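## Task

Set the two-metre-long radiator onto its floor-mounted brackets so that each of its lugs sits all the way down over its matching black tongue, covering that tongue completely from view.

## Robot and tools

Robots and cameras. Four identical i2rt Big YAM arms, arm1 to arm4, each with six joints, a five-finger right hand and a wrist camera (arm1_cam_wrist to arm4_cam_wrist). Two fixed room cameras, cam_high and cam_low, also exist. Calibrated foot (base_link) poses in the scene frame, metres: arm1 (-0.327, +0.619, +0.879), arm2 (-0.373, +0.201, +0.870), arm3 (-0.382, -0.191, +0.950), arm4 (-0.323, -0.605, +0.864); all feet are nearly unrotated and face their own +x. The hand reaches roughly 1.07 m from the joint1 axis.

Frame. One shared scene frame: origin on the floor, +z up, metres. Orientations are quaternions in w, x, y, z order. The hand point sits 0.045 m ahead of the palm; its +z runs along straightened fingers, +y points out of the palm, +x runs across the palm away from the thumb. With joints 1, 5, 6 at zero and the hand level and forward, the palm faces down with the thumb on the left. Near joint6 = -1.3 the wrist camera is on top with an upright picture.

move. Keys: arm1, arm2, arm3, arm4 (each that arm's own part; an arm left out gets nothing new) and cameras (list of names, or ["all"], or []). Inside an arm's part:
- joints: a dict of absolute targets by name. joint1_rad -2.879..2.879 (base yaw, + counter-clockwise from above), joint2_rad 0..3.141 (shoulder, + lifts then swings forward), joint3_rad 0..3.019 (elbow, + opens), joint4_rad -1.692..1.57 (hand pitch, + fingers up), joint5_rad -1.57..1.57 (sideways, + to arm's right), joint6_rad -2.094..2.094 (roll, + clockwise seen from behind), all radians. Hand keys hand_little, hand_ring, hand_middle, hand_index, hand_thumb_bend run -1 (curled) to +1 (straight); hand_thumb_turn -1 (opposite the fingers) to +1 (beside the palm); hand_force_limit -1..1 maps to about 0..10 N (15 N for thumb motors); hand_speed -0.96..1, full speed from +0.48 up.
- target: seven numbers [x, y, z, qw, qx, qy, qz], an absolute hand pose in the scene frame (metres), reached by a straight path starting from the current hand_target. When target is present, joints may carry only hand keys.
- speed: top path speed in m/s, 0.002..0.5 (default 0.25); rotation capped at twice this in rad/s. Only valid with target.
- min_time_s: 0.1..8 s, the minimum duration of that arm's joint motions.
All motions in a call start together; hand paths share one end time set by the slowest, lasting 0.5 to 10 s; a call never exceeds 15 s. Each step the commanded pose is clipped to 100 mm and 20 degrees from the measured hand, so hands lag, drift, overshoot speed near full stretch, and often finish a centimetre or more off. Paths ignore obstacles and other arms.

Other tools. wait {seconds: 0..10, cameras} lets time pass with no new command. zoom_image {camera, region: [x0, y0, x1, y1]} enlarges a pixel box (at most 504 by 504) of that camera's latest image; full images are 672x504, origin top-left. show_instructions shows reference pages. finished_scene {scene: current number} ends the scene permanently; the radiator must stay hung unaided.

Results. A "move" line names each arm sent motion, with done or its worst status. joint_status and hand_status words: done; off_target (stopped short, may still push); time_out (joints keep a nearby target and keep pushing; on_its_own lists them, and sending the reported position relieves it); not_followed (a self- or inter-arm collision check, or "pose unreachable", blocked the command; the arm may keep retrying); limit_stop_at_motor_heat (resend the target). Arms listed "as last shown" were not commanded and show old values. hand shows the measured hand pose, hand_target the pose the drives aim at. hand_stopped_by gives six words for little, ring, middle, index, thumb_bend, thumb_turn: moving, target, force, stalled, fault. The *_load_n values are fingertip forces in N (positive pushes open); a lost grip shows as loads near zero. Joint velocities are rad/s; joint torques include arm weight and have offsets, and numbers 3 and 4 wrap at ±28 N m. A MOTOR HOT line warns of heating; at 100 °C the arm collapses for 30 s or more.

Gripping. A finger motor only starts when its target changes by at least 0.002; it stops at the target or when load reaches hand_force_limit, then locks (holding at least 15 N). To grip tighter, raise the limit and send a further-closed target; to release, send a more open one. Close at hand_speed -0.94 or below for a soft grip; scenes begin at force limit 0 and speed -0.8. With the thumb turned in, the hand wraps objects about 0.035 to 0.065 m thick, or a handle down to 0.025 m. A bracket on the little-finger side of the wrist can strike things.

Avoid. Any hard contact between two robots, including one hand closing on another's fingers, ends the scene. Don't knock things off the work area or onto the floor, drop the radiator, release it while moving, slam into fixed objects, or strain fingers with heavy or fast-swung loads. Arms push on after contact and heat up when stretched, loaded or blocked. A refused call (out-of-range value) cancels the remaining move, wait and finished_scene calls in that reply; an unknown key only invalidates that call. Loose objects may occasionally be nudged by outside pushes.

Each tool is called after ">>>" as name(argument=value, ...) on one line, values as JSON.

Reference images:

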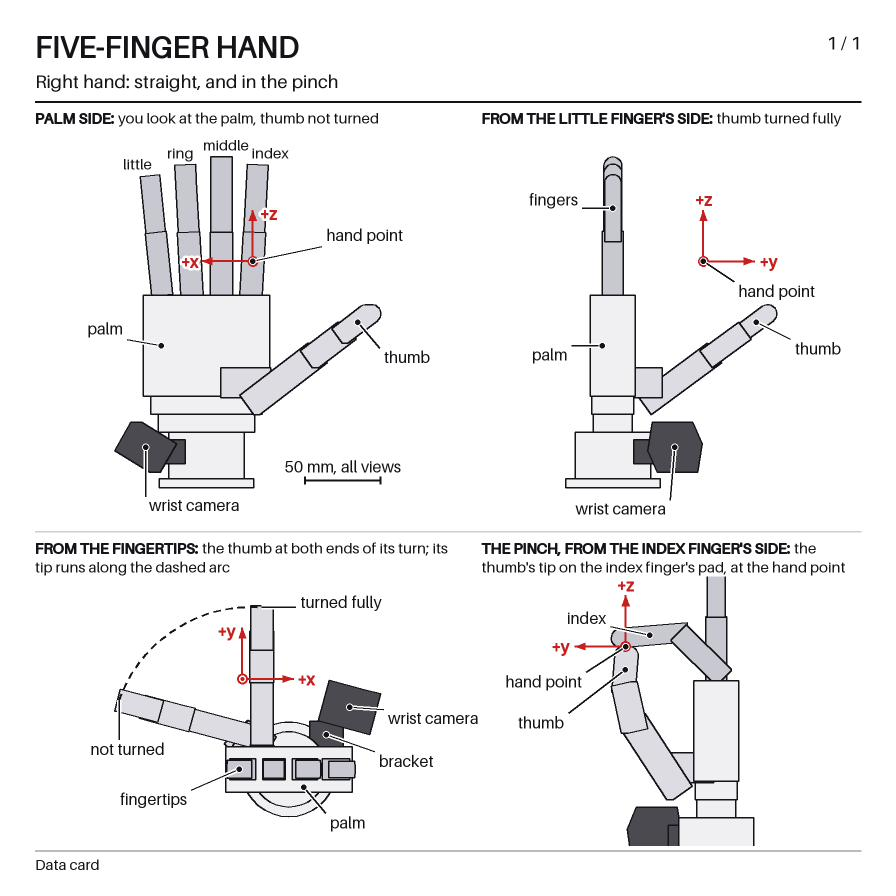

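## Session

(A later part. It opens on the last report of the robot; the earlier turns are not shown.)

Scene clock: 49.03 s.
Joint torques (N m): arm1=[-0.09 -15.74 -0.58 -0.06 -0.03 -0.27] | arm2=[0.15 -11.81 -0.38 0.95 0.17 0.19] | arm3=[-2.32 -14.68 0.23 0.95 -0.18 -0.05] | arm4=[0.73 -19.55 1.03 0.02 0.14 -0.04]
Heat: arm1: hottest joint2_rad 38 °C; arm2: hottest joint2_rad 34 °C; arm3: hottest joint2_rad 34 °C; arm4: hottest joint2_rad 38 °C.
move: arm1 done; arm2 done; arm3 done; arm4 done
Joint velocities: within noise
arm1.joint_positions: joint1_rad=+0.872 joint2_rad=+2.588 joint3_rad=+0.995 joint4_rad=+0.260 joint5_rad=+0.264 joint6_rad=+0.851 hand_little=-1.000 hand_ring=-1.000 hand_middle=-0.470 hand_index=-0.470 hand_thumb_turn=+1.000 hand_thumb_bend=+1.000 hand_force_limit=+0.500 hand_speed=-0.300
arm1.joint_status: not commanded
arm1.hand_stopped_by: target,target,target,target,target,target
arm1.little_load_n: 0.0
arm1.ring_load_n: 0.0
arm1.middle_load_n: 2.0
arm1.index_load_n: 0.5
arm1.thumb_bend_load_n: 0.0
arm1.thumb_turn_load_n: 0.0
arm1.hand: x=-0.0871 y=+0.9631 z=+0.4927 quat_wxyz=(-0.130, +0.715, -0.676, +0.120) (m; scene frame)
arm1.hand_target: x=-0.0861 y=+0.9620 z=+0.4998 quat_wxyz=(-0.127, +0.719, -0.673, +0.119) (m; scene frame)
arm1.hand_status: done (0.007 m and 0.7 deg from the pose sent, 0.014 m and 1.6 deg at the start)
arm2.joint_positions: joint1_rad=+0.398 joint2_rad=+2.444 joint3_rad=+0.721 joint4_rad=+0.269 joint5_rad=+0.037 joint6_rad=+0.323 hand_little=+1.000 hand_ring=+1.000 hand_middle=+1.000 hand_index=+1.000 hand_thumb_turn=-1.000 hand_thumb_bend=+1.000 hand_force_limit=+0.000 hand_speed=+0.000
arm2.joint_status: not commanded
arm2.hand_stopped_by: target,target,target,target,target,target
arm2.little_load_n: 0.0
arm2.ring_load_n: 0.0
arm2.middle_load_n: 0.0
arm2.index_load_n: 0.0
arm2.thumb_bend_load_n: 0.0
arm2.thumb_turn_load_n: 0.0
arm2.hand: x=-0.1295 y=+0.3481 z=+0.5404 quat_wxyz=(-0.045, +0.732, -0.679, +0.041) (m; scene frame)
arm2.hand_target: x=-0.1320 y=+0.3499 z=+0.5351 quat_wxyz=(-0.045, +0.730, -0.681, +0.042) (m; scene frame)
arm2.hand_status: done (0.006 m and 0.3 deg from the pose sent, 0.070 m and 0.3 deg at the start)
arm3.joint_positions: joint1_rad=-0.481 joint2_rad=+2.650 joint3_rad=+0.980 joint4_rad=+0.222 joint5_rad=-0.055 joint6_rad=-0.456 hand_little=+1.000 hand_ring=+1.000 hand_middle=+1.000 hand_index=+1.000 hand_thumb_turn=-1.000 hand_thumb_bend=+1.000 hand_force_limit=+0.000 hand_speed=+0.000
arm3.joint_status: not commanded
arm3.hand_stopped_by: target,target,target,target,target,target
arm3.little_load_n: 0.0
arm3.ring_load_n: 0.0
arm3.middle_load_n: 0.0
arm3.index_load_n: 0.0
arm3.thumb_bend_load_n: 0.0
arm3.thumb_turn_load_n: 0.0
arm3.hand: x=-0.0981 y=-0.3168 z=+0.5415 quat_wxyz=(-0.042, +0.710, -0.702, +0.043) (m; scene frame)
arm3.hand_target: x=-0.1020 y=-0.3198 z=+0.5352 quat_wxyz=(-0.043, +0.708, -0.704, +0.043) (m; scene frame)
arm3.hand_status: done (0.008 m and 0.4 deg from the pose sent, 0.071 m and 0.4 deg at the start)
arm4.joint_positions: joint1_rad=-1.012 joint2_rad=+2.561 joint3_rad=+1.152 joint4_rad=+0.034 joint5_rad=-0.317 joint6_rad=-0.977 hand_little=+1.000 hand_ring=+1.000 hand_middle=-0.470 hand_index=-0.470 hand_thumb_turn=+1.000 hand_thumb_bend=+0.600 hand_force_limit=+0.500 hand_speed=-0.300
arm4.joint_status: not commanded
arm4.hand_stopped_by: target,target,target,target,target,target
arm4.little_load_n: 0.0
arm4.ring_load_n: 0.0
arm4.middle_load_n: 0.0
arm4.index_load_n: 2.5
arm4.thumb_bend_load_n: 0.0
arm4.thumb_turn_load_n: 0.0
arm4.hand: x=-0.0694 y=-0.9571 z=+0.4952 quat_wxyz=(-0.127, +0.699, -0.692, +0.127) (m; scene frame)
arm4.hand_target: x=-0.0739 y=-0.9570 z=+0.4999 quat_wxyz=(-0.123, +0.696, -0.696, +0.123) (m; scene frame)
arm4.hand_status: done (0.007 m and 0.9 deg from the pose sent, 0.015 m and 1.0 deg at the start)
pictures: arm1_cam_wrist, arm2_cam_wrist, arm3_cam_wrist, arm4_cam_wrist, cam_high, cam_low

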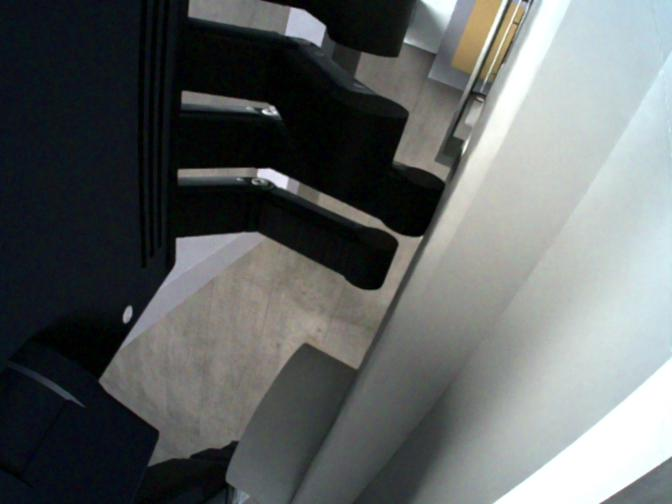

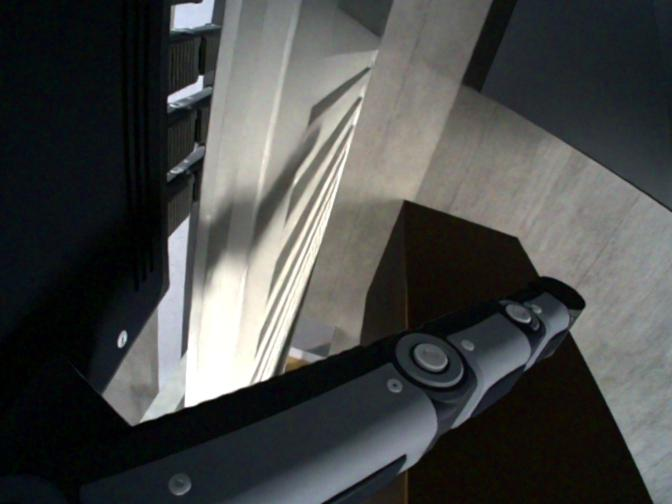

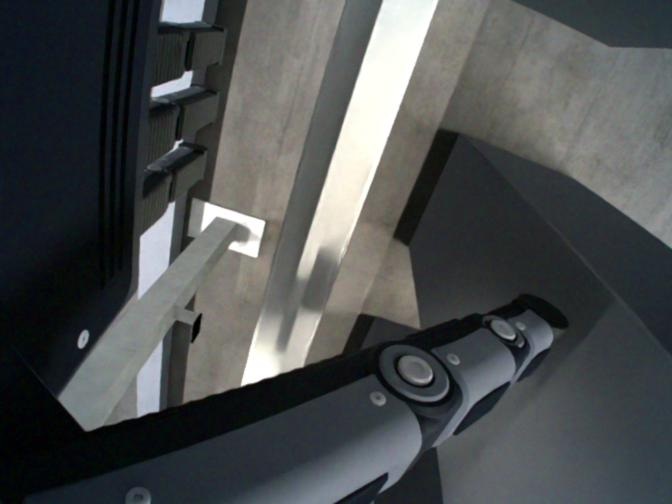

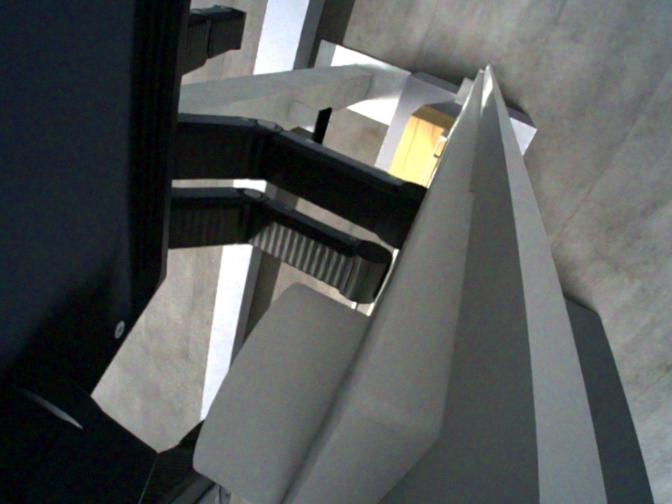

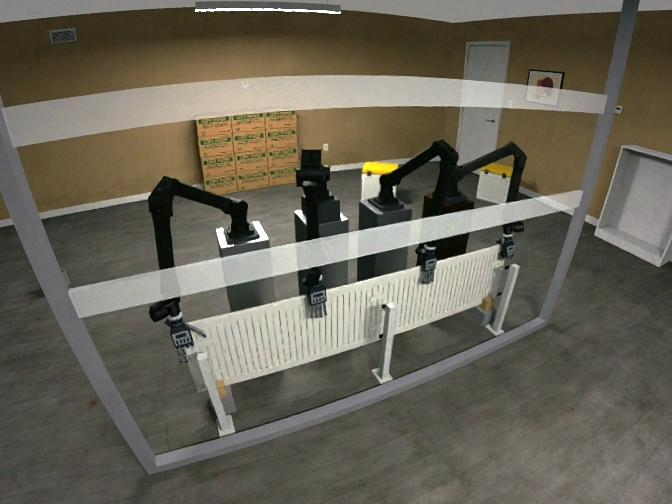

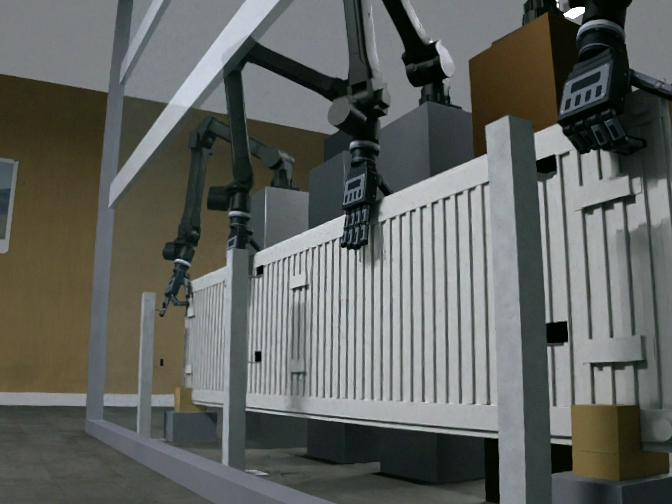

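>>> move(arm1={"target":[-0.086,0.962,0.520,-0.1268,0.7190,-0.6730,0.1187],"speed":0.04}, arm4={"target":[-0.074,-0.957,0.520,-0.1228,0.6964,-0.6964,0.1228],"speed":0.04}, arm2={"target":[-0.150,0.350,0.527,-0.0447,0.7300,-0.6806,0.0416],"speed":0.04}, arm3={"target":[-0.122,-0.320,0.527,-0.0433,0.7077,-0.7039,0.0431],"speed":0.04}, cameras=["arm1_cam_wrist","arm2_cam_wrist","arm3_cam_wrist","arm4_cam_wrist"])

Scene clock: 50.67 s.
Joint torques (N m): arm1=[-0.03 -15.33 -0.61 0.01 -0.06 -0.26] | arm2=[0.67 -11.58 -2.28 0.92 0.14 0.18] | arm3=[-2.43 -14.21 -1.63 1.02 -0.19 -0.06] | arm4=[0.38 -19.14 1.02 0.06 0.02 -0.07]
Heat: arm1: hottest joint2_rad 38 °C; arm2: hottest joint2_rad 34 °C; arm3: hottest joint2_rad 34 °C; arm4: hottest joint2_rad 39 °C.
move: arm1 done; arm2 off_target; arm3 off_target; arm4 done
Joint velocities: within noise
arm1.joint_positions: joint1_rad=+0.872 joint2_rad=+2.532 joint3_rad=+0.963 joint4_rad=+0.235 joint5_rad=+0.264 joint6_rad=+0.849 hand_little=-1.000 hand_ring=-1.000 hand_middle=-0.470 hand_index=-0.470 hand_thumb_turn=+1.000 hand_thumb_bend=+1.000 hand_force_limit=+0.500 hand_speed=-0.300
arm1.joint_status: not commanded
arm1.hand_stopped_by: target,target,target,target,target,target
arm1.little_load_n: 0.5
arm1.ring_load_n: 0.0
arm1.middle_load_n: 2.5
arm1.index_load_n: 0.5
arm1.thumb_bend_load_n: 0.0
arm1.thumb_turn_load_n: 0.0
arm1.hand: x=-0.0868 y=+0.9635 z=+0.5122 quat_wxyz=(-0.129, +0.716, -0.675, +0.120) (m; scene frame)
arm1.hand_target: x=-0.0861 y=+0.9620 z=+0.5198 quat_wxyz=(-0.127, +0.719, -0.673, +0.119) (m; scene frame)
arm1.hand_status: done (0.008 m and 0.5 deg from the pose sent, 0.027 m and 0.7 deg at the start)
arm2.joint_positions: joint1_rad=+0.421 joint2_rad=+2.475 joint3_rad=+0.713 joint4_rad=+0.330 joint5_rad=+0.041 joint6_rad=+0.348 hand_little=+1.000 hand_ring=+1.000 hand_middle=+1.000 hand_index=+1.000 hand_thumb_turn=-1.000 hand_thumb_bend=+1.000 hand_force_limit=+0.000 hand_speed=+0.000
arm2.joint_status: not commanded
arm2.hand_stopped_by: target,target,target,target,target,target
arm2.little_load_n: 0.0
arm2.ring_load_n: 0.0
arm2.middle_load_n: 0.0
arm2.index_load_n: 0.0
arm2.thumb_bend_load_n: 0.0
arm2.thumb_turn_load_n: 0.0
arm2.hand: x=-0.1346 y=+0.3533 z=+0.5322 quat_wxyz=(-0.055, +0.730, -0.679, +0.046) (m; scene frame)
arm2.hand_target: x=-0.1498 y=+0.3498 z=+0.5275 quat_wxyz=(-0.045, +0.730, -0.681, +0.042) (m; scene frame)
arm2.hand_status: off_target (0.017 m and 1.3 deg from the pose sent, 0.025 m and 0.2 deg at the start)
arm3.joint_positions: joint1_rad=-0.505 joint2_rad=+2.677 joint3_rad=+0.974 joint4_rad=+0.274 joint5_rad=-0.058 joint6_rad=-0.480 hand_little=+1.000 hand_ring=+1.000 hand_middle=+1.000 hand_index=+1.000 hand_thumb_turn=-1.000 hand_thumb_bend=+1.000 hand_force_limit=+0.000 hand_speed=+0.000
arm3.joint_status: not commanded
arm3.hand_stopped_by: target,target,target,target,target,target
arm3.little_load_n: 0.0
arm3.ring_load_n: 0.0
arm3.middle_load_n: 0.0
arm3.index_load_n: 0.0
arm3.thumb_bend_load_n: 0.0
arm3.thumb_turn_load_n: 0.0
arm3.hand: x=-0.1054 y=-0.3226 z=+0.5326 quat_wxyz=(-0.046, +0.710, -0.701, +0.053) (m; scene frame)
arm3.hand_target: x=-0.1219 y=-0.3196 z=+0.5274 quat_wxyz=(-0.043, +0.708, -0.704, +0.043) (m; scene frame)
arm3.hand_status: off_target (0.018 m and 1.3 deg from the pose sent, 0.028 m and 0.4 deg at the start)
arm4.joint_positions: joint1_rad=-1.012 joint2_rad=+2.508 joint3_rad=+1.122 joint4_rad=+0.010 joint5_rad=-0.314 joint6_rad=-0.977 hand_little=+1.000 hand_ring=+1.000 hand_middle=-0.470 hand_index=-0.470 hand_thumb_turn=+1.000 hand_thumb_bend=+0.600 hand_force_limit=+0.500 hand_speed=-0.300
arm4.joint_status: not commanded
arm4.hand_stopped_by: target,target,target,target,target,target
arm4.little_load_n: 0.0
arm4.ring_load_n: 0.0
arm4.middle_load_n: 0.5
arm4.index_load_n: 1.5
arm4.thumb_bend_load_n: 0.0
arm4.thumb_turn_load_n: 0.0
arm4.hand: x=-0.0695 y=-0.9576 z=+0.5154 quat_wxyz=(-0.126, +0.699, -0.692, +0.127) (m; scene frame)
arm4.hand_target: x=-0.0739 y=-0.9571 z=+0.5199 quat_wxyz=(-0.123, +0.696, -0.696, +0.123) (m; scene frame)
arm4.hand_status: done (0.006 m and 0.8 deg from the pose sent, 0.025 m and 0.9 deg at the start)
pictures: arm1_cam_wrist, arm2_cam_wrist, arm3_cam_wrist, arm4_cam_wrist

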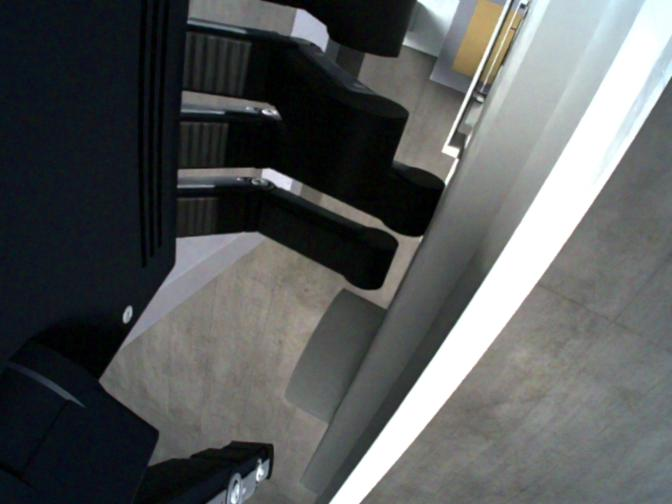

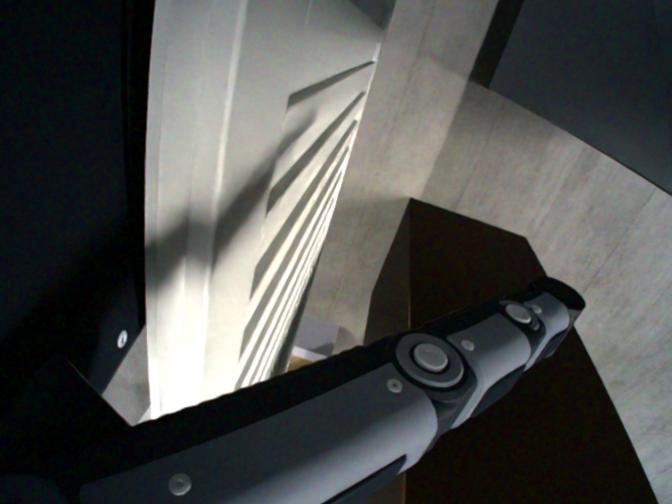

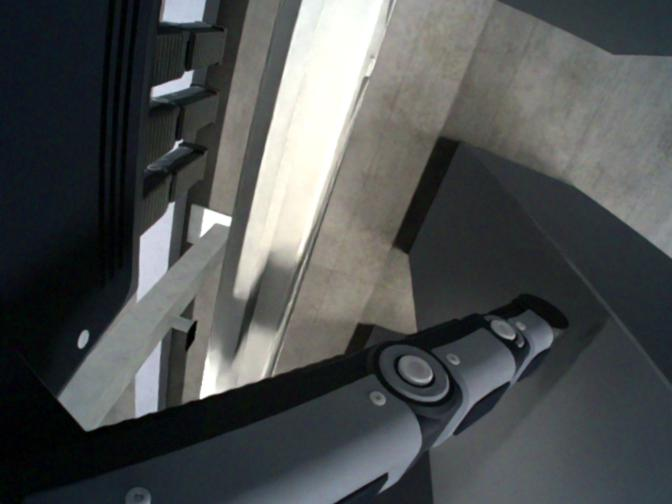

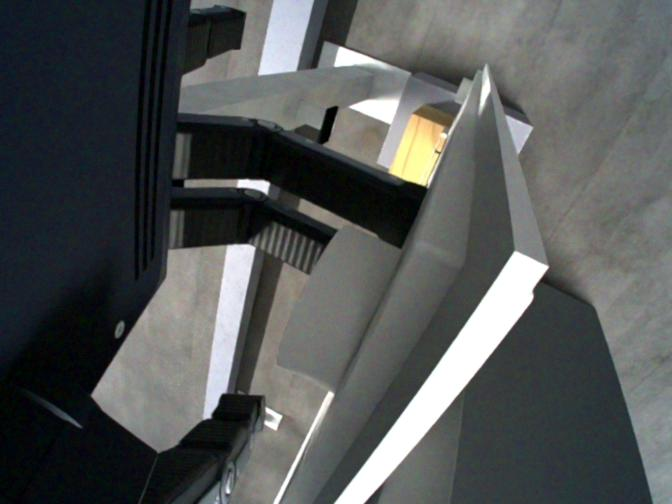

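>>> move(cameras=["arm2_cam_wrist","arm3_cam_wrist"])

>>> zoom_image(camera="arm3_cam_wrist", region=[0, 0, 504, 504])

Scene clock: 51.07 s.
Joint torques (N m): arm1=[-0.21 -15.56 -0.65 0.05 -0.05 -0.25] | arm2=[0.44 -11.22 -2.11 1.09 0.15 0.2] | arm3=[-2.49 -14.21 -1.63 1.01 -0.19 -0.05] | arm4=[0.56 -19.02 1.35 0.06 0.05 -0.08]
Heat: arm1: hottest joint2_rad 38 °C; arm2: hottest joint2_rad 34 °C; arm3: hottest joint2_rad 34 °C; arm4: hottest joint2_rad 39 °C.
Joint velocities: within noise
arm1.joint_positions: joint1_rad=+0.872 joint2_rad=+2.532 joint3_rad=+0.963 joint4_rad=+0.235 joint5_rad=+0.264 joint6_rad=+0.849 hand_little=-1.000 hand_ring=-1.000 hand_middle=-0.470 hand_index=-0.470 hand_thumb_turn=+1.000 hand_thumb_bend=+1.000 hand_force_limit=+0.500 hand_speed=-0.300
arm1.joint_status: not commanded
arm1.hand_stopped_by: target,target,target,target,target,target
arm1.little_load_n: 0.0
arm1.ring_load_n: 0.0
arm1.middle_load_n: 2.5
arm1.index_load_n: 0.0
arm1.thumb_bend_load_n: 0.0
arm1.thumb_turn_load_n: 0.0
arm1.hand: x=-0.0868 y=+0.9635 z=+0.5122 quat_wxyz=(-0.129, +0.716, -0.675, +0.120) (m; scene frame)
arm1.hand_target: x=-0.0860 y=+0.9621 z=+0.5198 quat_wxyz=(-0.127, +0.719, -0.673, +0.119) (m; scene frame)
arm1.hand_status: done (0.008 m and 0.5 deg from the pose sent, 0.027 m and 0.7 deg at the start)
arm2.joint_positions: joint1_rad=+0.421 joint2_rad=+2.475 joint3_rad=+0.713 joint4_rad=+0.330 joint5_rad=+0.041 joint6_rad=+0.349 hand_little=+1.000 hand_ring=+1.000 hand_middle=+1.000 hand_index=+1.000 hand_thumb_turn=-1.000 hand_thumb_bend=+1.000 hand_force_limit=+0.000 hand_speed=+0.000
arm2.joint_status: not commanded
arm2.hand_stopped_by: target,target,target,target,target,target
arm2.little_load_n: 0.0
arm2.ring_load_n: 0.0
arm2.middle_load_n: 0.0
arm2.index_load_n: 0.0
arm2.thumb_bend_load_n: 0.0
arm2.thumb_turn_load_n: 0.0
arm2.hand: x=-0.1346 y=+0.3534 z=+0.5322 quat_wxyz=(-0.055, +0.730, -0.680, +0.046) (m; scene frame)
arm2.hand_target: x=-0.1498 y=+0.3498 z=+0.5275 quat_wxyz=(-0.045, +0.730, -0.681, +0.042) (m; scene frame)
arm2.hand_status: off_target (0.017 m and 1.3 deg from the pose sent, 0.025 m and 0.2 deg at the start)
arm3.joint_positions: joint1_rad=-0.505 joint2_rad=+2.677 joint3_rad=+0.974 joint4_rad=+0.274 joint5_rad=-0.058 joint6_rad=-0.481 hand_little=+1.000 hand_ring=+1.000 hand_middle=+1.000 hand_index=+1.000 hand_thumb_turn=-1.000 hand_thumb_bend=+1.000 hand_force_limit=+0.000 hand_speed=+0.000
arm3.joint_status: not commanded
arm3.hand_stopped_by: target,target,target,target,target,target
arm3.little_load_n: 0.0
arm3.ring_load_n: 0.0
arm3.middle_load_n: 0.0
arm3.index_load_n: 0.0
arm3.thumb_bend_load_n: 0.0
arm3.thumb_turn_load_n: 0.0
arm3.hand: x=-0.1054 y=-0.3226 z=+0.5326 quat_wxyz=(-0.046, +0.710, -0.701, +0.053) (m; scene frame)
arm3.hand_target: x=-0.1219 y=-0.3195 z=+0.5274 quat_wxyz=(-0.043, +0.708, -0.704, +0.043) (m; scene frame)
arm3.hand_status: off_target (0.018 m and 1.3 deg from the pose sent, 0.028 m and 0.4 deg at the start)
arm4.joint_positions: joint1_rad=-1.012 joint2_rad=+2.508 joint3_rad=+1.122 joint4_rad=+0.010 joint5_rad=-0.314 joint6_rad=-0.977 hand_little=+1.000 hand_ring=+1.000 hand_middle=-0.470 hand_index=-0.470 hand_thumb_turn=+1.000 hand_thumb_bend=+0.600 hand_force_limit=+0.500 hand_speed=-0.300
arm4.joint_status: not commanded
arm4.hand_stopped_by: target,target,target,target,target,target
arm4.little_load_n: 0.0
arm4.ring_load_n: 0.0
arm4.middle_load_n: 0.5
arm4.index_load_n: 1.5
arm4.thumb_bend_load_n: 0.0
arm4.thumb_turn_load_n: 0.0
arm4.hand: x=-0.0695 y=-0.9576 z=+0.5154 quat_wxyz=(-0.126, +0.699, -0.692, +0.127) (m; scene frame)
arm4.hand_target: x=-0.0739 y=-0.9571 z=+0.5199 quat_wxyz=(-0.123, +0.696, -0.696, +0.123) (m; scene frame)
arm4.hand_status: done (0.006 m and 0.8 deg from the pose sent, 0.025 m and 0.9 deg at the start)
pictures: arm2_cam_wrist, arm3_cam_wrist

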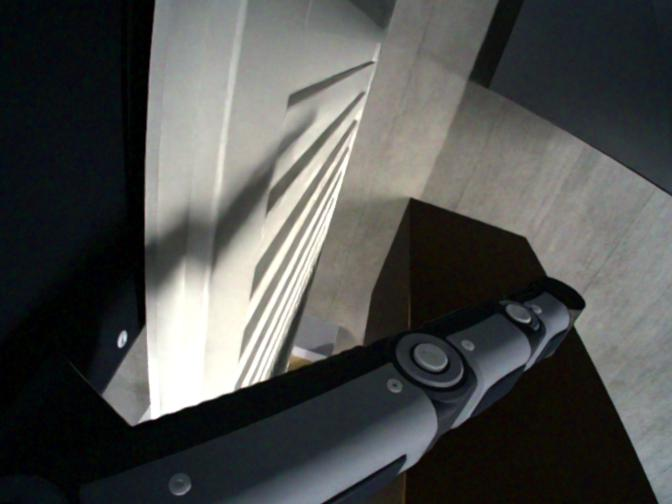

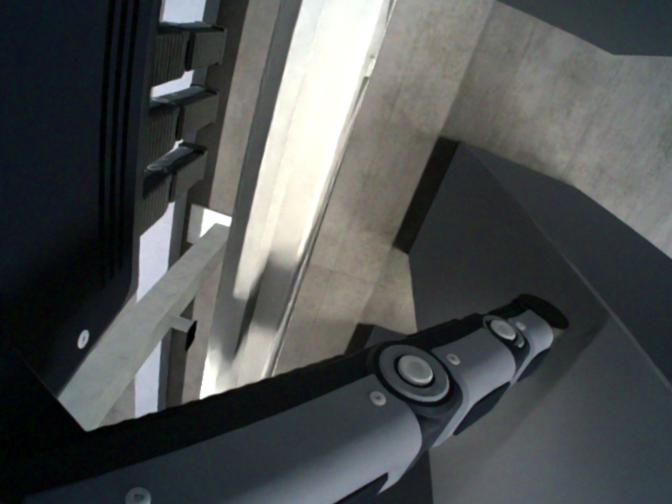

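Scaled by 1.000.

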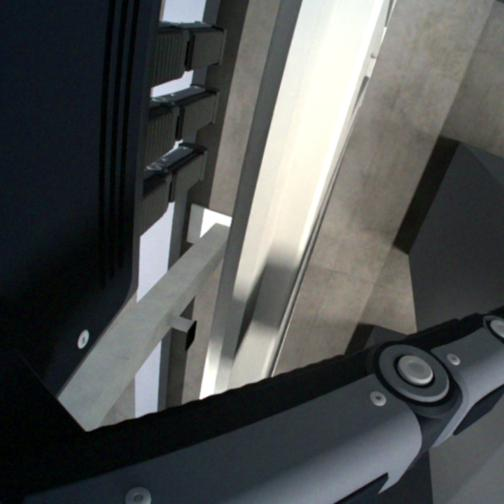

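>>> zoom_image(camera="arm3_cam_wrist", region=[140, 0, 400, 260])

>>> zoom_image(camera="arm2_cam_wrist", region=[100, 0, 420, 420])

>>> move(cameras=["cam_high","cam_low"])

>>> zoom_image(camera="cam_high", region=[270, 230, 370, 330])

>>> zoom_image(camera="cam_low", region=[200, 120, 420, 340])

Scaled by 1.938 from the camera's 672x504 image, which has a finer 960x720 frame.

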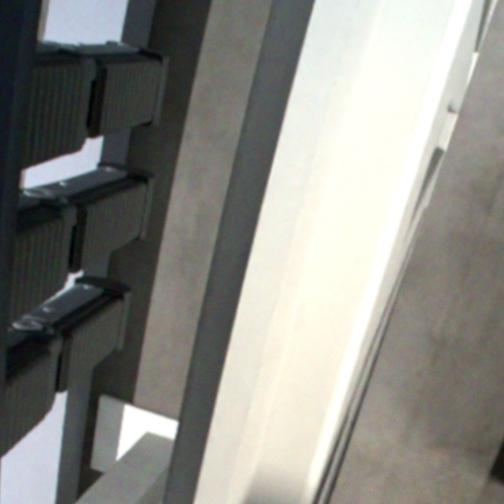

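Scaled by 1.200 from the camera's 672x504 image, which has a finer 960x720 frame.

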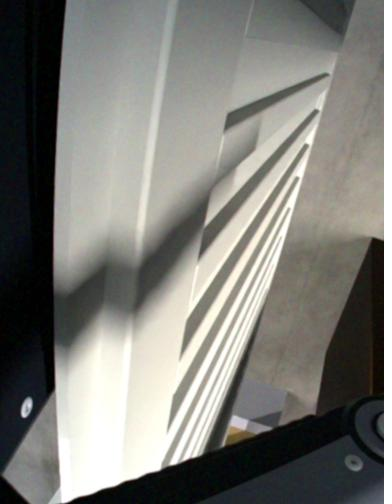

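Scene clock: 52.40 s.
Joint torques (N m): arm1=[-0.09 -15.62 -0.58 0.03 -0.06 -0.27] | arm2=[0.67 -11.4 -2.24 0.96 0.12 0.19] | arm3=[-2.43 -14.27 -1.65 1.01 -0.19 -0.05] | arm4=[0.62 -19.37 1.24 0.13 0.01 -0.07]
Heat: arm1: hottest joint2_rad 38 °C; arm2: hottest joint2_rad 34 °C; arm3: hottest joint2_rad 34 °C; arm4: hottest joint2_rad 39 °C.
Joint velocities: within noise
arm1.joint_positions: joint1_rad=+0.872 joint2_rad=+2.532 joint3_rad=+0.963 joint4_rad=+0.235 joint5_rad=+0.264 joint6_rad=+0.849 hand_little=-1.000 hand_ring=-1.000 hand_middle=-0.470 hand_index=-0.470 hand_thumb_turn=+1.000 hand_thumb_bend=+1.000 hand_force_limit=+0.500 hand_speed=-0.300
arm1.joint_status: not commanded
arm1.hand_stopped_by: target,target,target,target,target,target
arm1.little_load_n: 0.0
arm1.ring_load_n: 0.0
arm1.middle_load_n: 2.0
arm1.index_load_n: 0.0
arm1.thumb_bend_load_n: 0.0
arm1.thumb_turn_load_n: 0.0
arm1.hand: x=-0.0868 y=+0.9635 z=+0.5122 quat_wxyz=(-0.129, +0.716, -0.675, +0.120) (m; scene frame)
arm1.hand_target: x=-0.0860 y=+0.9621 z=+0.5198 quat_wxyz=(-0.127, +0.719, -0.673, +0.119) (m; scene frame)
arm1.hand_status: done (0.008 m and 0.5 deg from the pose sent, 0.027 m and 0.7 deg at the start)
arm2.joint_positions: joint1_rad=+0.421 joint2_rad=+2.475 joint3_rad=+0.713 joint4_rad=+0.330 joint5_rad=+0.041 joint6_rad=+0.349 hand_little=+1.000 hand_ring=+1.000 hand_middle=+1.000 hand_index=+1.000 hand_thumb_turn=-1.000 hand_thumb_bend=+1.000 hand_force_limit=+0.000 hand_speed=+0.000
arm2.joint_status: not commanded
arm2.hand_stopped_by: target,target,target,target,target,target
arm2.little_load_n: 0.0
arm2.ring_load_n: 0.0
arm2.middle_load_n: 0.0
arm2.index_load_n: 0.0
arm2.thumb_bend_load_n: 0.0
arm2.thumb_turn_load_n: 0.0
arm2.hand: x=-0.1346 y=+0.3534 z=+0.5322 quat_wxyz=(-0.055, +0.730, -0.680, +0.046) (m; scene frame)
arm2.hand_target: x=-0.1498 y=+0.3498 z=+0.5275 quat_wxyz=(-0.045, +0.730, -0.681, +0.042) (m; scene frame)
arm2.hand_status: off_target (0.017 m and 1.3 deg from the pose sent, 0.025 m and 0.2 deg at the start)
arm3.joint_positions: joint1_rad=-0.505 joint2_rad=+2.677 joint3_rad=+0.974 joint4_rad=+0.274 joint5_rad=-0.058 joint6_rad=-0.481 hand_little=+1.000 hand_ring=+1.000 hand_middle=+1.000 hand_index=+1.000 hand_thumb_turn=-1.000 hand_thumb_bend=+1.000 hand_force_limit=+0.000 hand_speed=+0.000
arm3.joint_status: not commanded
arm3.hand_stopped_by: target,target,target,target,target,target
arm3.little_load_n: 0.0
arm3.ring_load_n: 0.0
arm3.middle_load_n: 0.0
arm3.index_load_n: 0.0
arm3.thumb_bend_load_n: 0.0
arm3.thumb_turn_load_n: 0.0
arm3.hand: x=-0.1054 y=-0.3226 z=+0.5326 quat_wxyz=(-0.046, +0.710, -0.701, +0.053) (m; scene frame)
arm3.hand_target: x=-0.1219 y=-0.3195 z=+0.5274 quat_wxyz=(-0.043, +0.708, -0.704, +0.043) (m; scene frame)
arm3.hand_status: off_target (0.018 m and 1.3 deg from the pose sent, 0.028 m and 0.4 deg at the start)
arm4.joint_positions: joint1_rad=-1.012 joint2_rad=+2.508 joint3_rad=+1.122 joint4_rad=+0.010 joint5_rad=-0.314 joint6_rad=-0.977 hand_little=+1.000 hand_ring=+1.000 hand_middle=-0.470 hand_index=-0.470 hand_thumb_turn=+1.000 hand_thumb_bend=+0.600 hand_force_limit=+0.500 hand_speed=-0.300
arm4.joint_status: not commanded
arm4.hand_stopped_by: target,target,target,target,target,target
arm4.little_load_n: 0.5
arm4.ring_load_n: 0.0
arm4.middle_load_n: 0.0
arm4.index_load_n: 1.5
arm4.thumb_bend_load_n: 0.0
arm4.thumb_turn_load_n: 0.0
arm4.hand: x=-0.0695 y=-0.9576 z=+0.5154 quat_wxyz=(-0.126, +0.699, -0.692, +0.127) (m; scene frame)
arm4.hand_target: x=-0.0739 y=-0.9571 z=+0.5199 quat_wxyz=(-0.123, +0.696, -0.696, +0.123) (m; scene frame)
arm4.hand_status: done (0.006 m and 0.8 deg from the pose sent, 0.025 m and 0.9 deg at the start)
pictures: cam_high, cam_low

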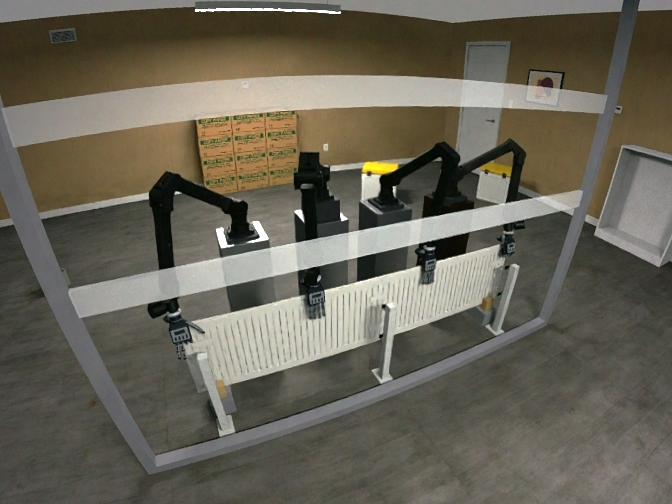

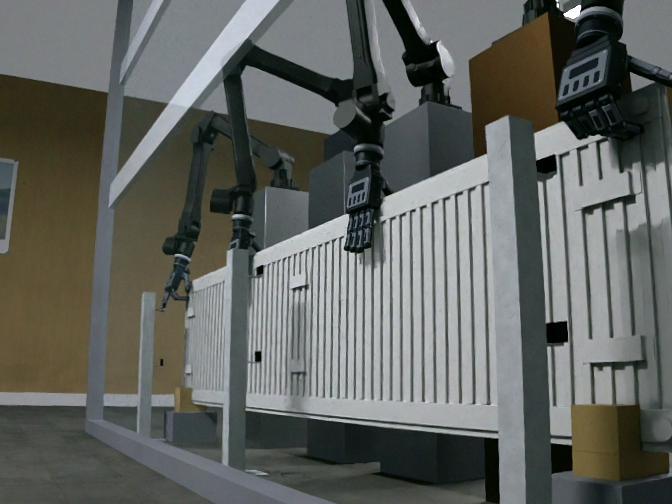

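Scaled by 5.040 from the camera's 672x504 image, which has a finer 960x720 frame.

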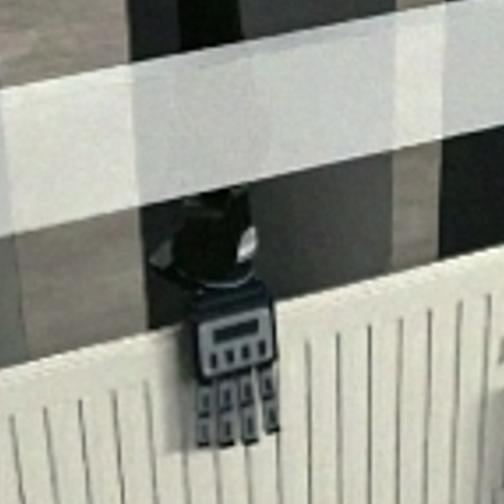

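Scaled by 2.291 from the camera's 672x504 image, which has a finer 960x720 frame.

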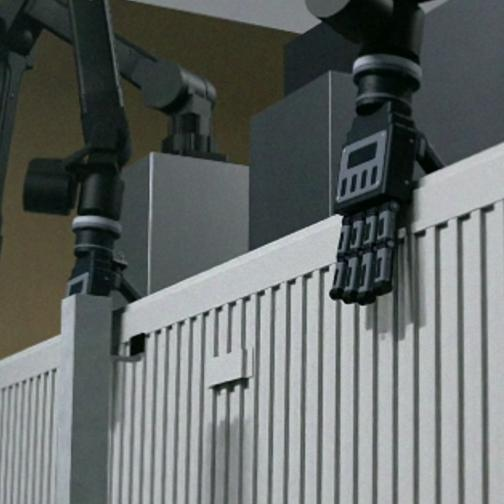

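>>> move(arm3={"target":[-0.132,-0.320,0.527,-0.0433,0.7077,-0.7039,0.0431],"speed":0.04}, cameras=["arm3_cam_wrist"])

>>> wait(seconds=0.3, cameras=["arm3_cam_wrist"])

Scene clock: 56.00 s.
Joint torques (N m): arm1=[-0.21 -15.56 -0.58 0.03 -0.04 -0.25] | arm2=[0.62 -11.4 -2.19 0.99 0.13 0.2] | arm3=[-2.49 -13.98 -1.99 1.01 -0.19 -0.02] | arm4=[0.26 -19.08 1.07 0.13 0.01 -0.1]
Heat: arm1: hottest joint2_rad 38 °C; arm2: hottest joint2_rad 34 °C; arm3: hottest joint2_rad 34 °C; arm4: hottest joint2_rad 39 °C.
move: arm3 off_target
Joint velocities: within noise
arm1, arm2, arm4: as last shown
arm1.middle_load_n: 2.5
arm1.thumb_bend_load_n: -0.5
arm3.joint_positions: joint1_rad=-0.519 joint2_rad=+2.681 joint3_rad=+0.956 joint4_rad=+0.298 joint5_rad=-0.060 joint6_rad=-0.495 hand_little=+1.000 hand_ring=+1.000 hand_middle=+1.000 hand_index=+1.000 hand_thumb_turn=-1.000 hand_thumb_bend=+1.000 hand_force_limit=+0.000 hand_speed=+0.000
arm3.joint_status: not commanded
arm3.hand_stopped_by: target,target,target,target,target,target
arm3.little_load_n: 0.0
arm3.ring_load_n: -0.5
arm3.middle_load_n: 0.0
arm3.index_load_n: 0.0
arm3.thumb_bend_load_n: 0.0
arm3.thumb_turn_load_n: 0.0
arm3.hand: x=-0.1141 y=-0.3236 z=+0.5322 quat_wxyz=(-0.046, +0.710, -0.701, +0.054) (m; scene frame)
arm3.hand_target: x=-0.1317 y=-0.3196 z=+0.5276 quat_wxyz=(-0.043, +0.708, -0.704, +0.043) (m; scene frame)
arm3.hand_status: off_target (0.019 m and 1.4 deg from the pose sent, 0.027 m and 1.3 deg at the start)
arm4.little_load_n: 0.0
arm4.middle_load_n: 0.5
pictures: arm3_cam_wrist

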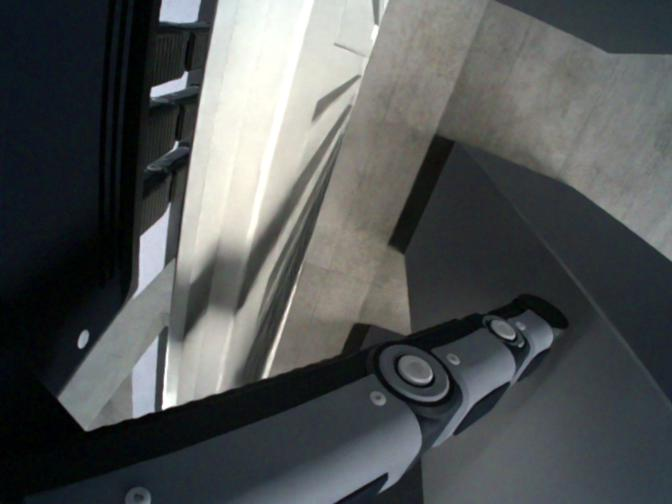

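Scene clock: 56.30 s.
Joint torques (N m): arm1=[-0.21 -15.56 -0.61 -0.02 -0.07 -0.27] | arm2=[0.73 -11.46 -2.18 0.98 0.15 0.19] | arm3=[-2.43 -13.98 -1.99 1.01 -0.19 -0.06] | arm4=[1.32 -18.78 1.25 -0.14 0 -0.08]
Heat: arm1: hottest joint2_rad 38 °C; arm2: hottest joint2_rad 34 °C; arm3: hottest joint2_rad 34 °C; arm4: hottest joint2_rad 39 °C.
Joint velocities: within noise
arm1.joint_positions: joint1_rad=+0.872 joint2_rad=+2.532 joint3_rad=+0.963 joint4_rad=+0.235 joint5_rad=+0.264 joint6_rad=+0.849 hand_little=-1.000 hand_ring=-1.000 hand_middle=-0.470 hand_index=-0.470 hand_thumb_turn=+1.000 hand_thumb_bend=+1.000 hand_force_limit=+0.500 hand_speed=-0.300
arm1.joint_status: not commanded
arm1.hand_stopped_by: target,target,target,target,target,target
arm1.little_load_n: 0.0
arm1.ring_load_n: 0.0
arm1.middle_load_n: 2.0
arm1.index_load_n: 0.0
arm1.thumb_bend_load_n: 0.0
arm1.thumb_turn_load_n: 0.0
arm1.hand: x=-0.0868 y=+0.9635 z=+0.5122 quat_wxyz=(-0.129, +0.716, -0.675, +0.120) (m; scene frame)
arm1.hand_target: x=-0.0860 y=+0.9621 z=+0.5198 quat_wxyz=(-0.127, +0.719, -0.673, +0.119) (m; scene frame)
arm1.hand_status: not commanded
arm2.joint_positions: joint1_rad=+0.421 joint2_rad=+2.475 joint3_rad=+0.713 joint4_rad=+0.330 joint5_rad=+0.041 joint6_rad=+0.349 hand_little=+1.000 hand_ring=+1.000 hand_middle=+1.000 hand_index=+1.000 hand_thumb_turn=-1.000 hand_thumb_bend=+1.000 hand_force_limit=+0.000 hand_speed=+0.000
arm2.joint_status: not commanded
arm2.hand_stopped_by: target,target,target,target,target,target
arm2.little_load_n: 0.0
arm2.ring_load_n: 0.0
arm2.middle_load_n: 0.0
arm2.index_load_n: 0.0
arm2.thumb_bend_load_n: 0.0
arm2.thumb_turn_load_n: 0.0
arm2.hand: x=-0.1346 y=+0.3534 z=+0.5322 quat_wxyz=(-0.055, +0.730, -0.680, +0.046) (m; scene frame)
arm2.hand_target: x=-0.1498 y=+0.3498 z=+0.5275 quat_wxyz=(-0.045, +0.730, -0.681, +0.042) (m; scene frame)
arm2.hand_status: not commanded
arm3.joint_positions: joint1_rad=-0.519 joint2_rad=+2.681 joint3_rad=+0.956 joint4_rad=+0.298 joint5_rad=-0.060 joint6_rad=-0.495 hand_little=+1.000 hand_ring=+1.000 hand_middle=+1.000 hand_index=+1.000 hand_thumb_turn=-1.000 hand_thumb_bend=+1.000 hand_force_limit=+0.000 hand_speed=+0.000
arm3.joint_status: not commanded
arm3.hand_stopped_by: target,target,target,target,target,target
arm3.little_load_n: 0.0
arm3.ring_load_n: 0.0
arm3.middle_load_n: 0.0
arm3.index_load_n: 0.0
arm3.thumb_bend_load_n: 0.0
arm3.thumb_turn_load_n: 0.0
arm3.hand: x=-0.1141 y=-0.3236 z=+0.5322 quat_wxyz=(-0.046, +0.710, -0.700, +0.054) (m; scene frame)
arm3.hand_target: x=-0.1317 y=-0.3196 z=+0.5276 quat_wxyz=(-0.043, +0.708, -0.704, +0.043) (m; scene frame)
arm3.hand_status: off_target (0.019 m and 1.4 deg from the pose sent, 0.027 m and 1.3 deg at the start)
arm4.joint_positions: joint1_rad=-1.012 joint2_rad=+2.508 joint3_rad=+1.122 joint4_rad=+0.010 joint5_rad=-0.314 joint6_rad=-0.977 hand_little=+1.000 hand_ring=+1.000 hand_middle=-0.470 hand_index=-0.470 hand_thumb_turn=+1.000 hand_thumb_bend=+0.600 hand_force_limit=+0.500 hand_speed=-0.300
arm4.joint_status: not commanded
arm4.hand_stopped_by: target,target,target,target,target,target
arm4.little_load_n: 0.0
arm4.ring_load_n: 0.0
arm4.middle_load_n: 0.5
arm4.index_load_n: 1.5
arm4.thumb_bend_load_n: 0.0
arm4.thumb_turn_load_n: 0.0
arm4.hand: x=-0.0695 y=-0.9576 z=+0.5154 quat_wxyz=(-0.126, +0.699, -0.692, +0.127) (m; scene frame)
arm4.hand_target: x=-0.0739 y=-0.9571 z=+0.5199 quat_wxyz=(-0.123, +0.696, -0.696, +0.123) (m; scene frame)
arm4.hand_status: not commanded
wait: 0.30 s; at rest by 0.27 s
pictures: arm3_cam_wrist

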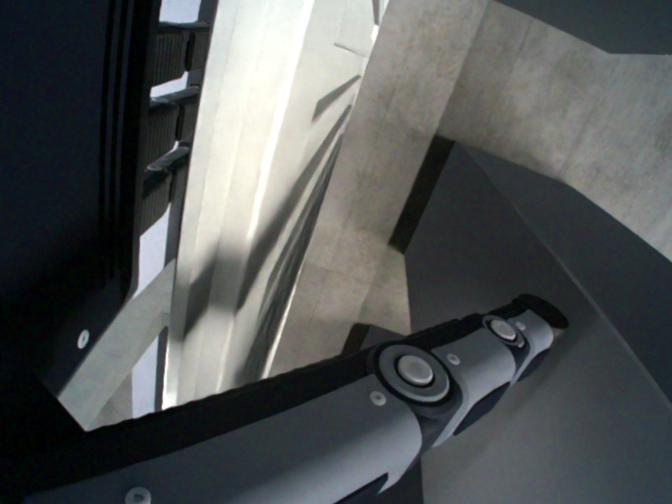

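>>> move(arm3={"target":[-0.144,-0.320,0.527,-0.0433,0.7077,-0.7039,0.0431],"speed":0.04}, cameras=["arm3_cam_wrist"])

Scene clock: 57.60 s.
Joint torques (N m): arm1=[-0.26 -15.62 -0.62 -0.01 -0.04 -0.26] | arm2=[0.5 -11.52 -2.25 1.01 0.13 0.18] | arm3=[-2.49 -13.68 -2.32 0.98 -0.19 0] | arm4=[0.44 -18.84 1.13 0.01 0.08 -0.1]
Heat: arm1: hottest joint2_rad 38 °C; arm2: hottest joint2_rad 34 °C; arm3: hottest joint2_rad 34 °C; arm4: hottest joint2_rad 39 °C.
move: arm3 off_target
Joint velocities: within noise
arm1, arm2, arm4: as last shown
arm1.middle_load_n: 2.5
arm1.thumb_turn_load_n: -0.5
arm3.joint_positions: joint1_rad=-0.537 joint2_rad=+2.688 joint3_rad=+0.934 joint4_rad=+0.326 joint5_rad=-0.062 joint6_rad=-0.512 hand_little=+1.000 hand_ring=+1.000 hand_middle=+1.000 hand_index=+1.000 hand_thumb_turn=-1.000 hand_thumb_bend=+1.000 hand_force_limit=+0.000 hand_speed=+0.000
arm3.joint_status: not commanded
arm3.hand_stopped_by: target,target,target,target,target,target
arm3.little_load_n: 0.0
arm3.ring_load_n: 0.0
arm3.middle_load_n: 0.0
arm3.index_load_n: 0.0
arm3.thumb_bend_load_n: 0.0
arm3.thumb_turn_load_n: 0.0
arm3.hand: x=-0.1256 y=-0.3245 z=+0.5316 quat_wxyz=(-0.046, +0.710, -0.701, +0.055) (m; scene frame)
arm3.hand_target: x=-0.1435 y=-0.3197 z=+0.5275 quat_wxyz=(-0.043, +0.708, -0.704, +0.043) (m; scene frame)
arm3.hand_status: off_target (0.019 m and 1.5 deg from the pose sent, 0.030 m and 1.4 deg at the start)
pictures: arm3_cam_wrist

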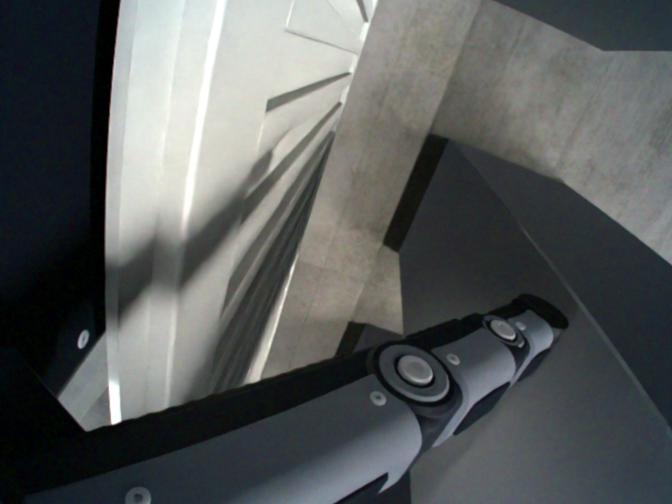

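>>> move(arm2={"joints":{"hand_force_limit":1.0,"hand_speed":0.3,"hand_thumb_bend":-0.8}}, arm3={"joints":{"hand_force_limit":1.0,"hand_speed":0.3,"hand_thumb_bend":-0.8}}, cameras=["arm2_cam_wrist","arm3_cam_wrist"])

Scene clock: 59.67 s.
Joint torques (N m): arm1=[-0.38 -15.5 -0.62 0.01 -0.03 -0.25] | arm2=[0.5 -11.69 -2.14 1.01 0.15 0] | arm3=[-2.37 -13.86 -2.21 0.94 -0.26 -0.13] | arm4=[1.03 -18.67 1.28 0.2 0.01 -0.1]
Heat: arm1: hottest joint2_rad 38 °C; arm2: hottest joint2_rad 34 °C; arm3: hottest joint2_rad 34 °C; arm4: hottest joint2_rad 40 °C.
move: arm2 off_target; arm3 off_target
Joint velocities: within noise
arm1, arm4: as last shown
arm1.joint_positions: joint1_rad=+0.872 joint2_rad=+2.532 joint3_rad=+0.963 joint4_rad=+0.234 joint5_rad=+0.264 joint6_rad=+0.848 hand_little=-1.000 hand_ring=-1.000 hand_middle=-0.470 hand_index=-0.470 hand_thumb_turn=+1.000 hand_thumb_bend=+1.000 hand_force_limit=+0.500 hand_speed=-0.300
arm1.middle_load_n: 2.0
arm1.thumb_turn_load_n: 0.0
arm1.hand: x=-0.0868 y=+0.9635 z=+0.5123 quat_wxyz=(-0.129, +0.716, -0.675, +0.121) (m; scene frame)
arm2.joint_positions: joint1_rad=+0.421 joint2_rad=+2.477 joint3_rad=+0.712 joint4_rad=+0.330 joint5_rad=+0.041 joint6_rad=+0.367 hand_little=+1.000 hand_ring=+1.000 hand_middle=+1.000 hand_index=+1.000 hand_thumb_turn=-1.000 hand_thumb_bend=-0.398 hand_force_limit=+1.000 hand_speed=+0.300
arm2.joint_status: hand_thumb_bend off_target (ended at -0.398, target -0.800); the others done
arm2.hand_stopped_by: target,target,target,target,force,target
arm2.little_load_n: 0.0
arm2.ring_load_n: 0.0
arm2.middle_load_n: 0.0
arm2.index_load_n: 0.0
arm2.thumb_bend_load_n: 12.0
arm2.thumb_turn_load_n: 1.5
arm2.hand: x=-0.1358 y=+0.3539 z=+0.5320 quat_wxyz=(-0.054, +0.724, -0.686, +0.045) (m; scene frame)
arm2.hand_target: x=-0.1500 y=+0.3497 z=+0.5275 quat_wxyz=(-0.045, +0.730, -0.681, +0.042) (m; scene frame)
arm2.hand_status: not commanded
arm3.joint_positions: joint1_rad=-0.538 joint2_rad=+2.691 joint3_rad=+0.932 joint4_rad=+0.327 joint5_rad=-0.061 joint6_rad=-0.506 hand_little=+1.000 hand_ring=+1.000 hand_middle=+1.000 hand_index=+1.000 hand_thumb_turn=-1.000 hand_thumb_bend=-0.434 hand_force_limit=+1.000 hand_speed=+0.300
arm3.joint_status: hand_thumb_bend off_target (ended at -0.434, target -0.800); the others done
arm3.hand_stopped_by: target,target,target,target,force,target
arm3.little_load_n: 0.0
arm3.ring_load_n: 0.0
arm3.middle_load_n: 0.0
arm3.index_load_n: 0.0
arm3.thumb_bend_load_n: 18.5
arm3.thumb_turn_load_n: 1.5
arm3.hand: x=-0.1279 y=-0.3236 z=+0.5311 quat_wxyz=(-0.045, +0.707, -0.704, +0.053) (m; scene frame)
arm3.hand_target: x=-0.1437 y=-0.3196 z=+0.5275 quat_wxyz=(-0.043, +0.708, -0.704, +0.043) (m; scene frame)
arm3.hand_status: not commanded
arm4.joint_positions: joint1_rad=-1.012 joint2_rad=+2.507 joint3_rad=+1.122 joint4_rad=+0.008 joint5_rad=-0.314 joint6_rad=-0.977 hand_little=+1.000 hand_ring=+1.000 hand_middle=-0.470 hand_index=-0.470 hand_thumb_turn=+1.000 hand_thumb_bend=+0.600 hand_force_limit=+0.500 hand_speed=-0.300
arm4.middle_load_n: 0.0
arm4.hand: x=-0.0696 y=-0.9575 z=+0.5156 quat_wxyz=(-0.126, +0.699, -0.693, +0.127) (m; scene frame)
arm4.hand_target: x=-0.0739 y=-0.9570 z=+0.5199 quat_wxyz=(-0.123, +0.696, -0.696, +0.123) (m; scene frame)
pictures: arm2_cam_wrist, arm3_cam_wrist

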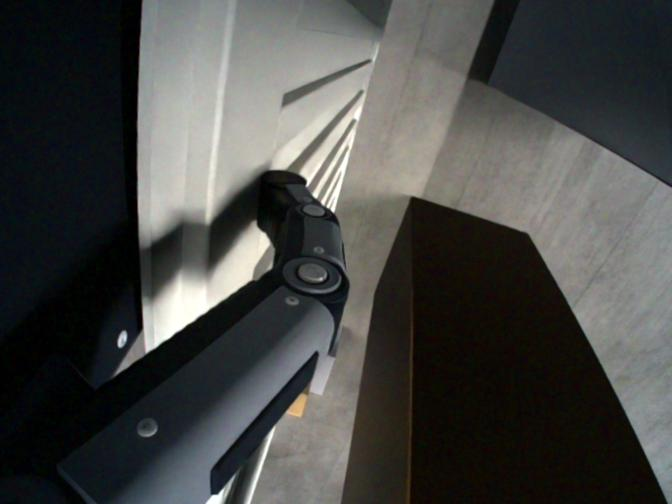

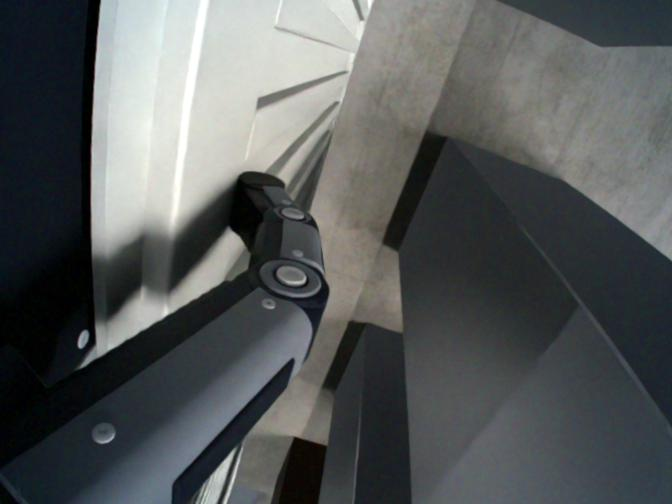

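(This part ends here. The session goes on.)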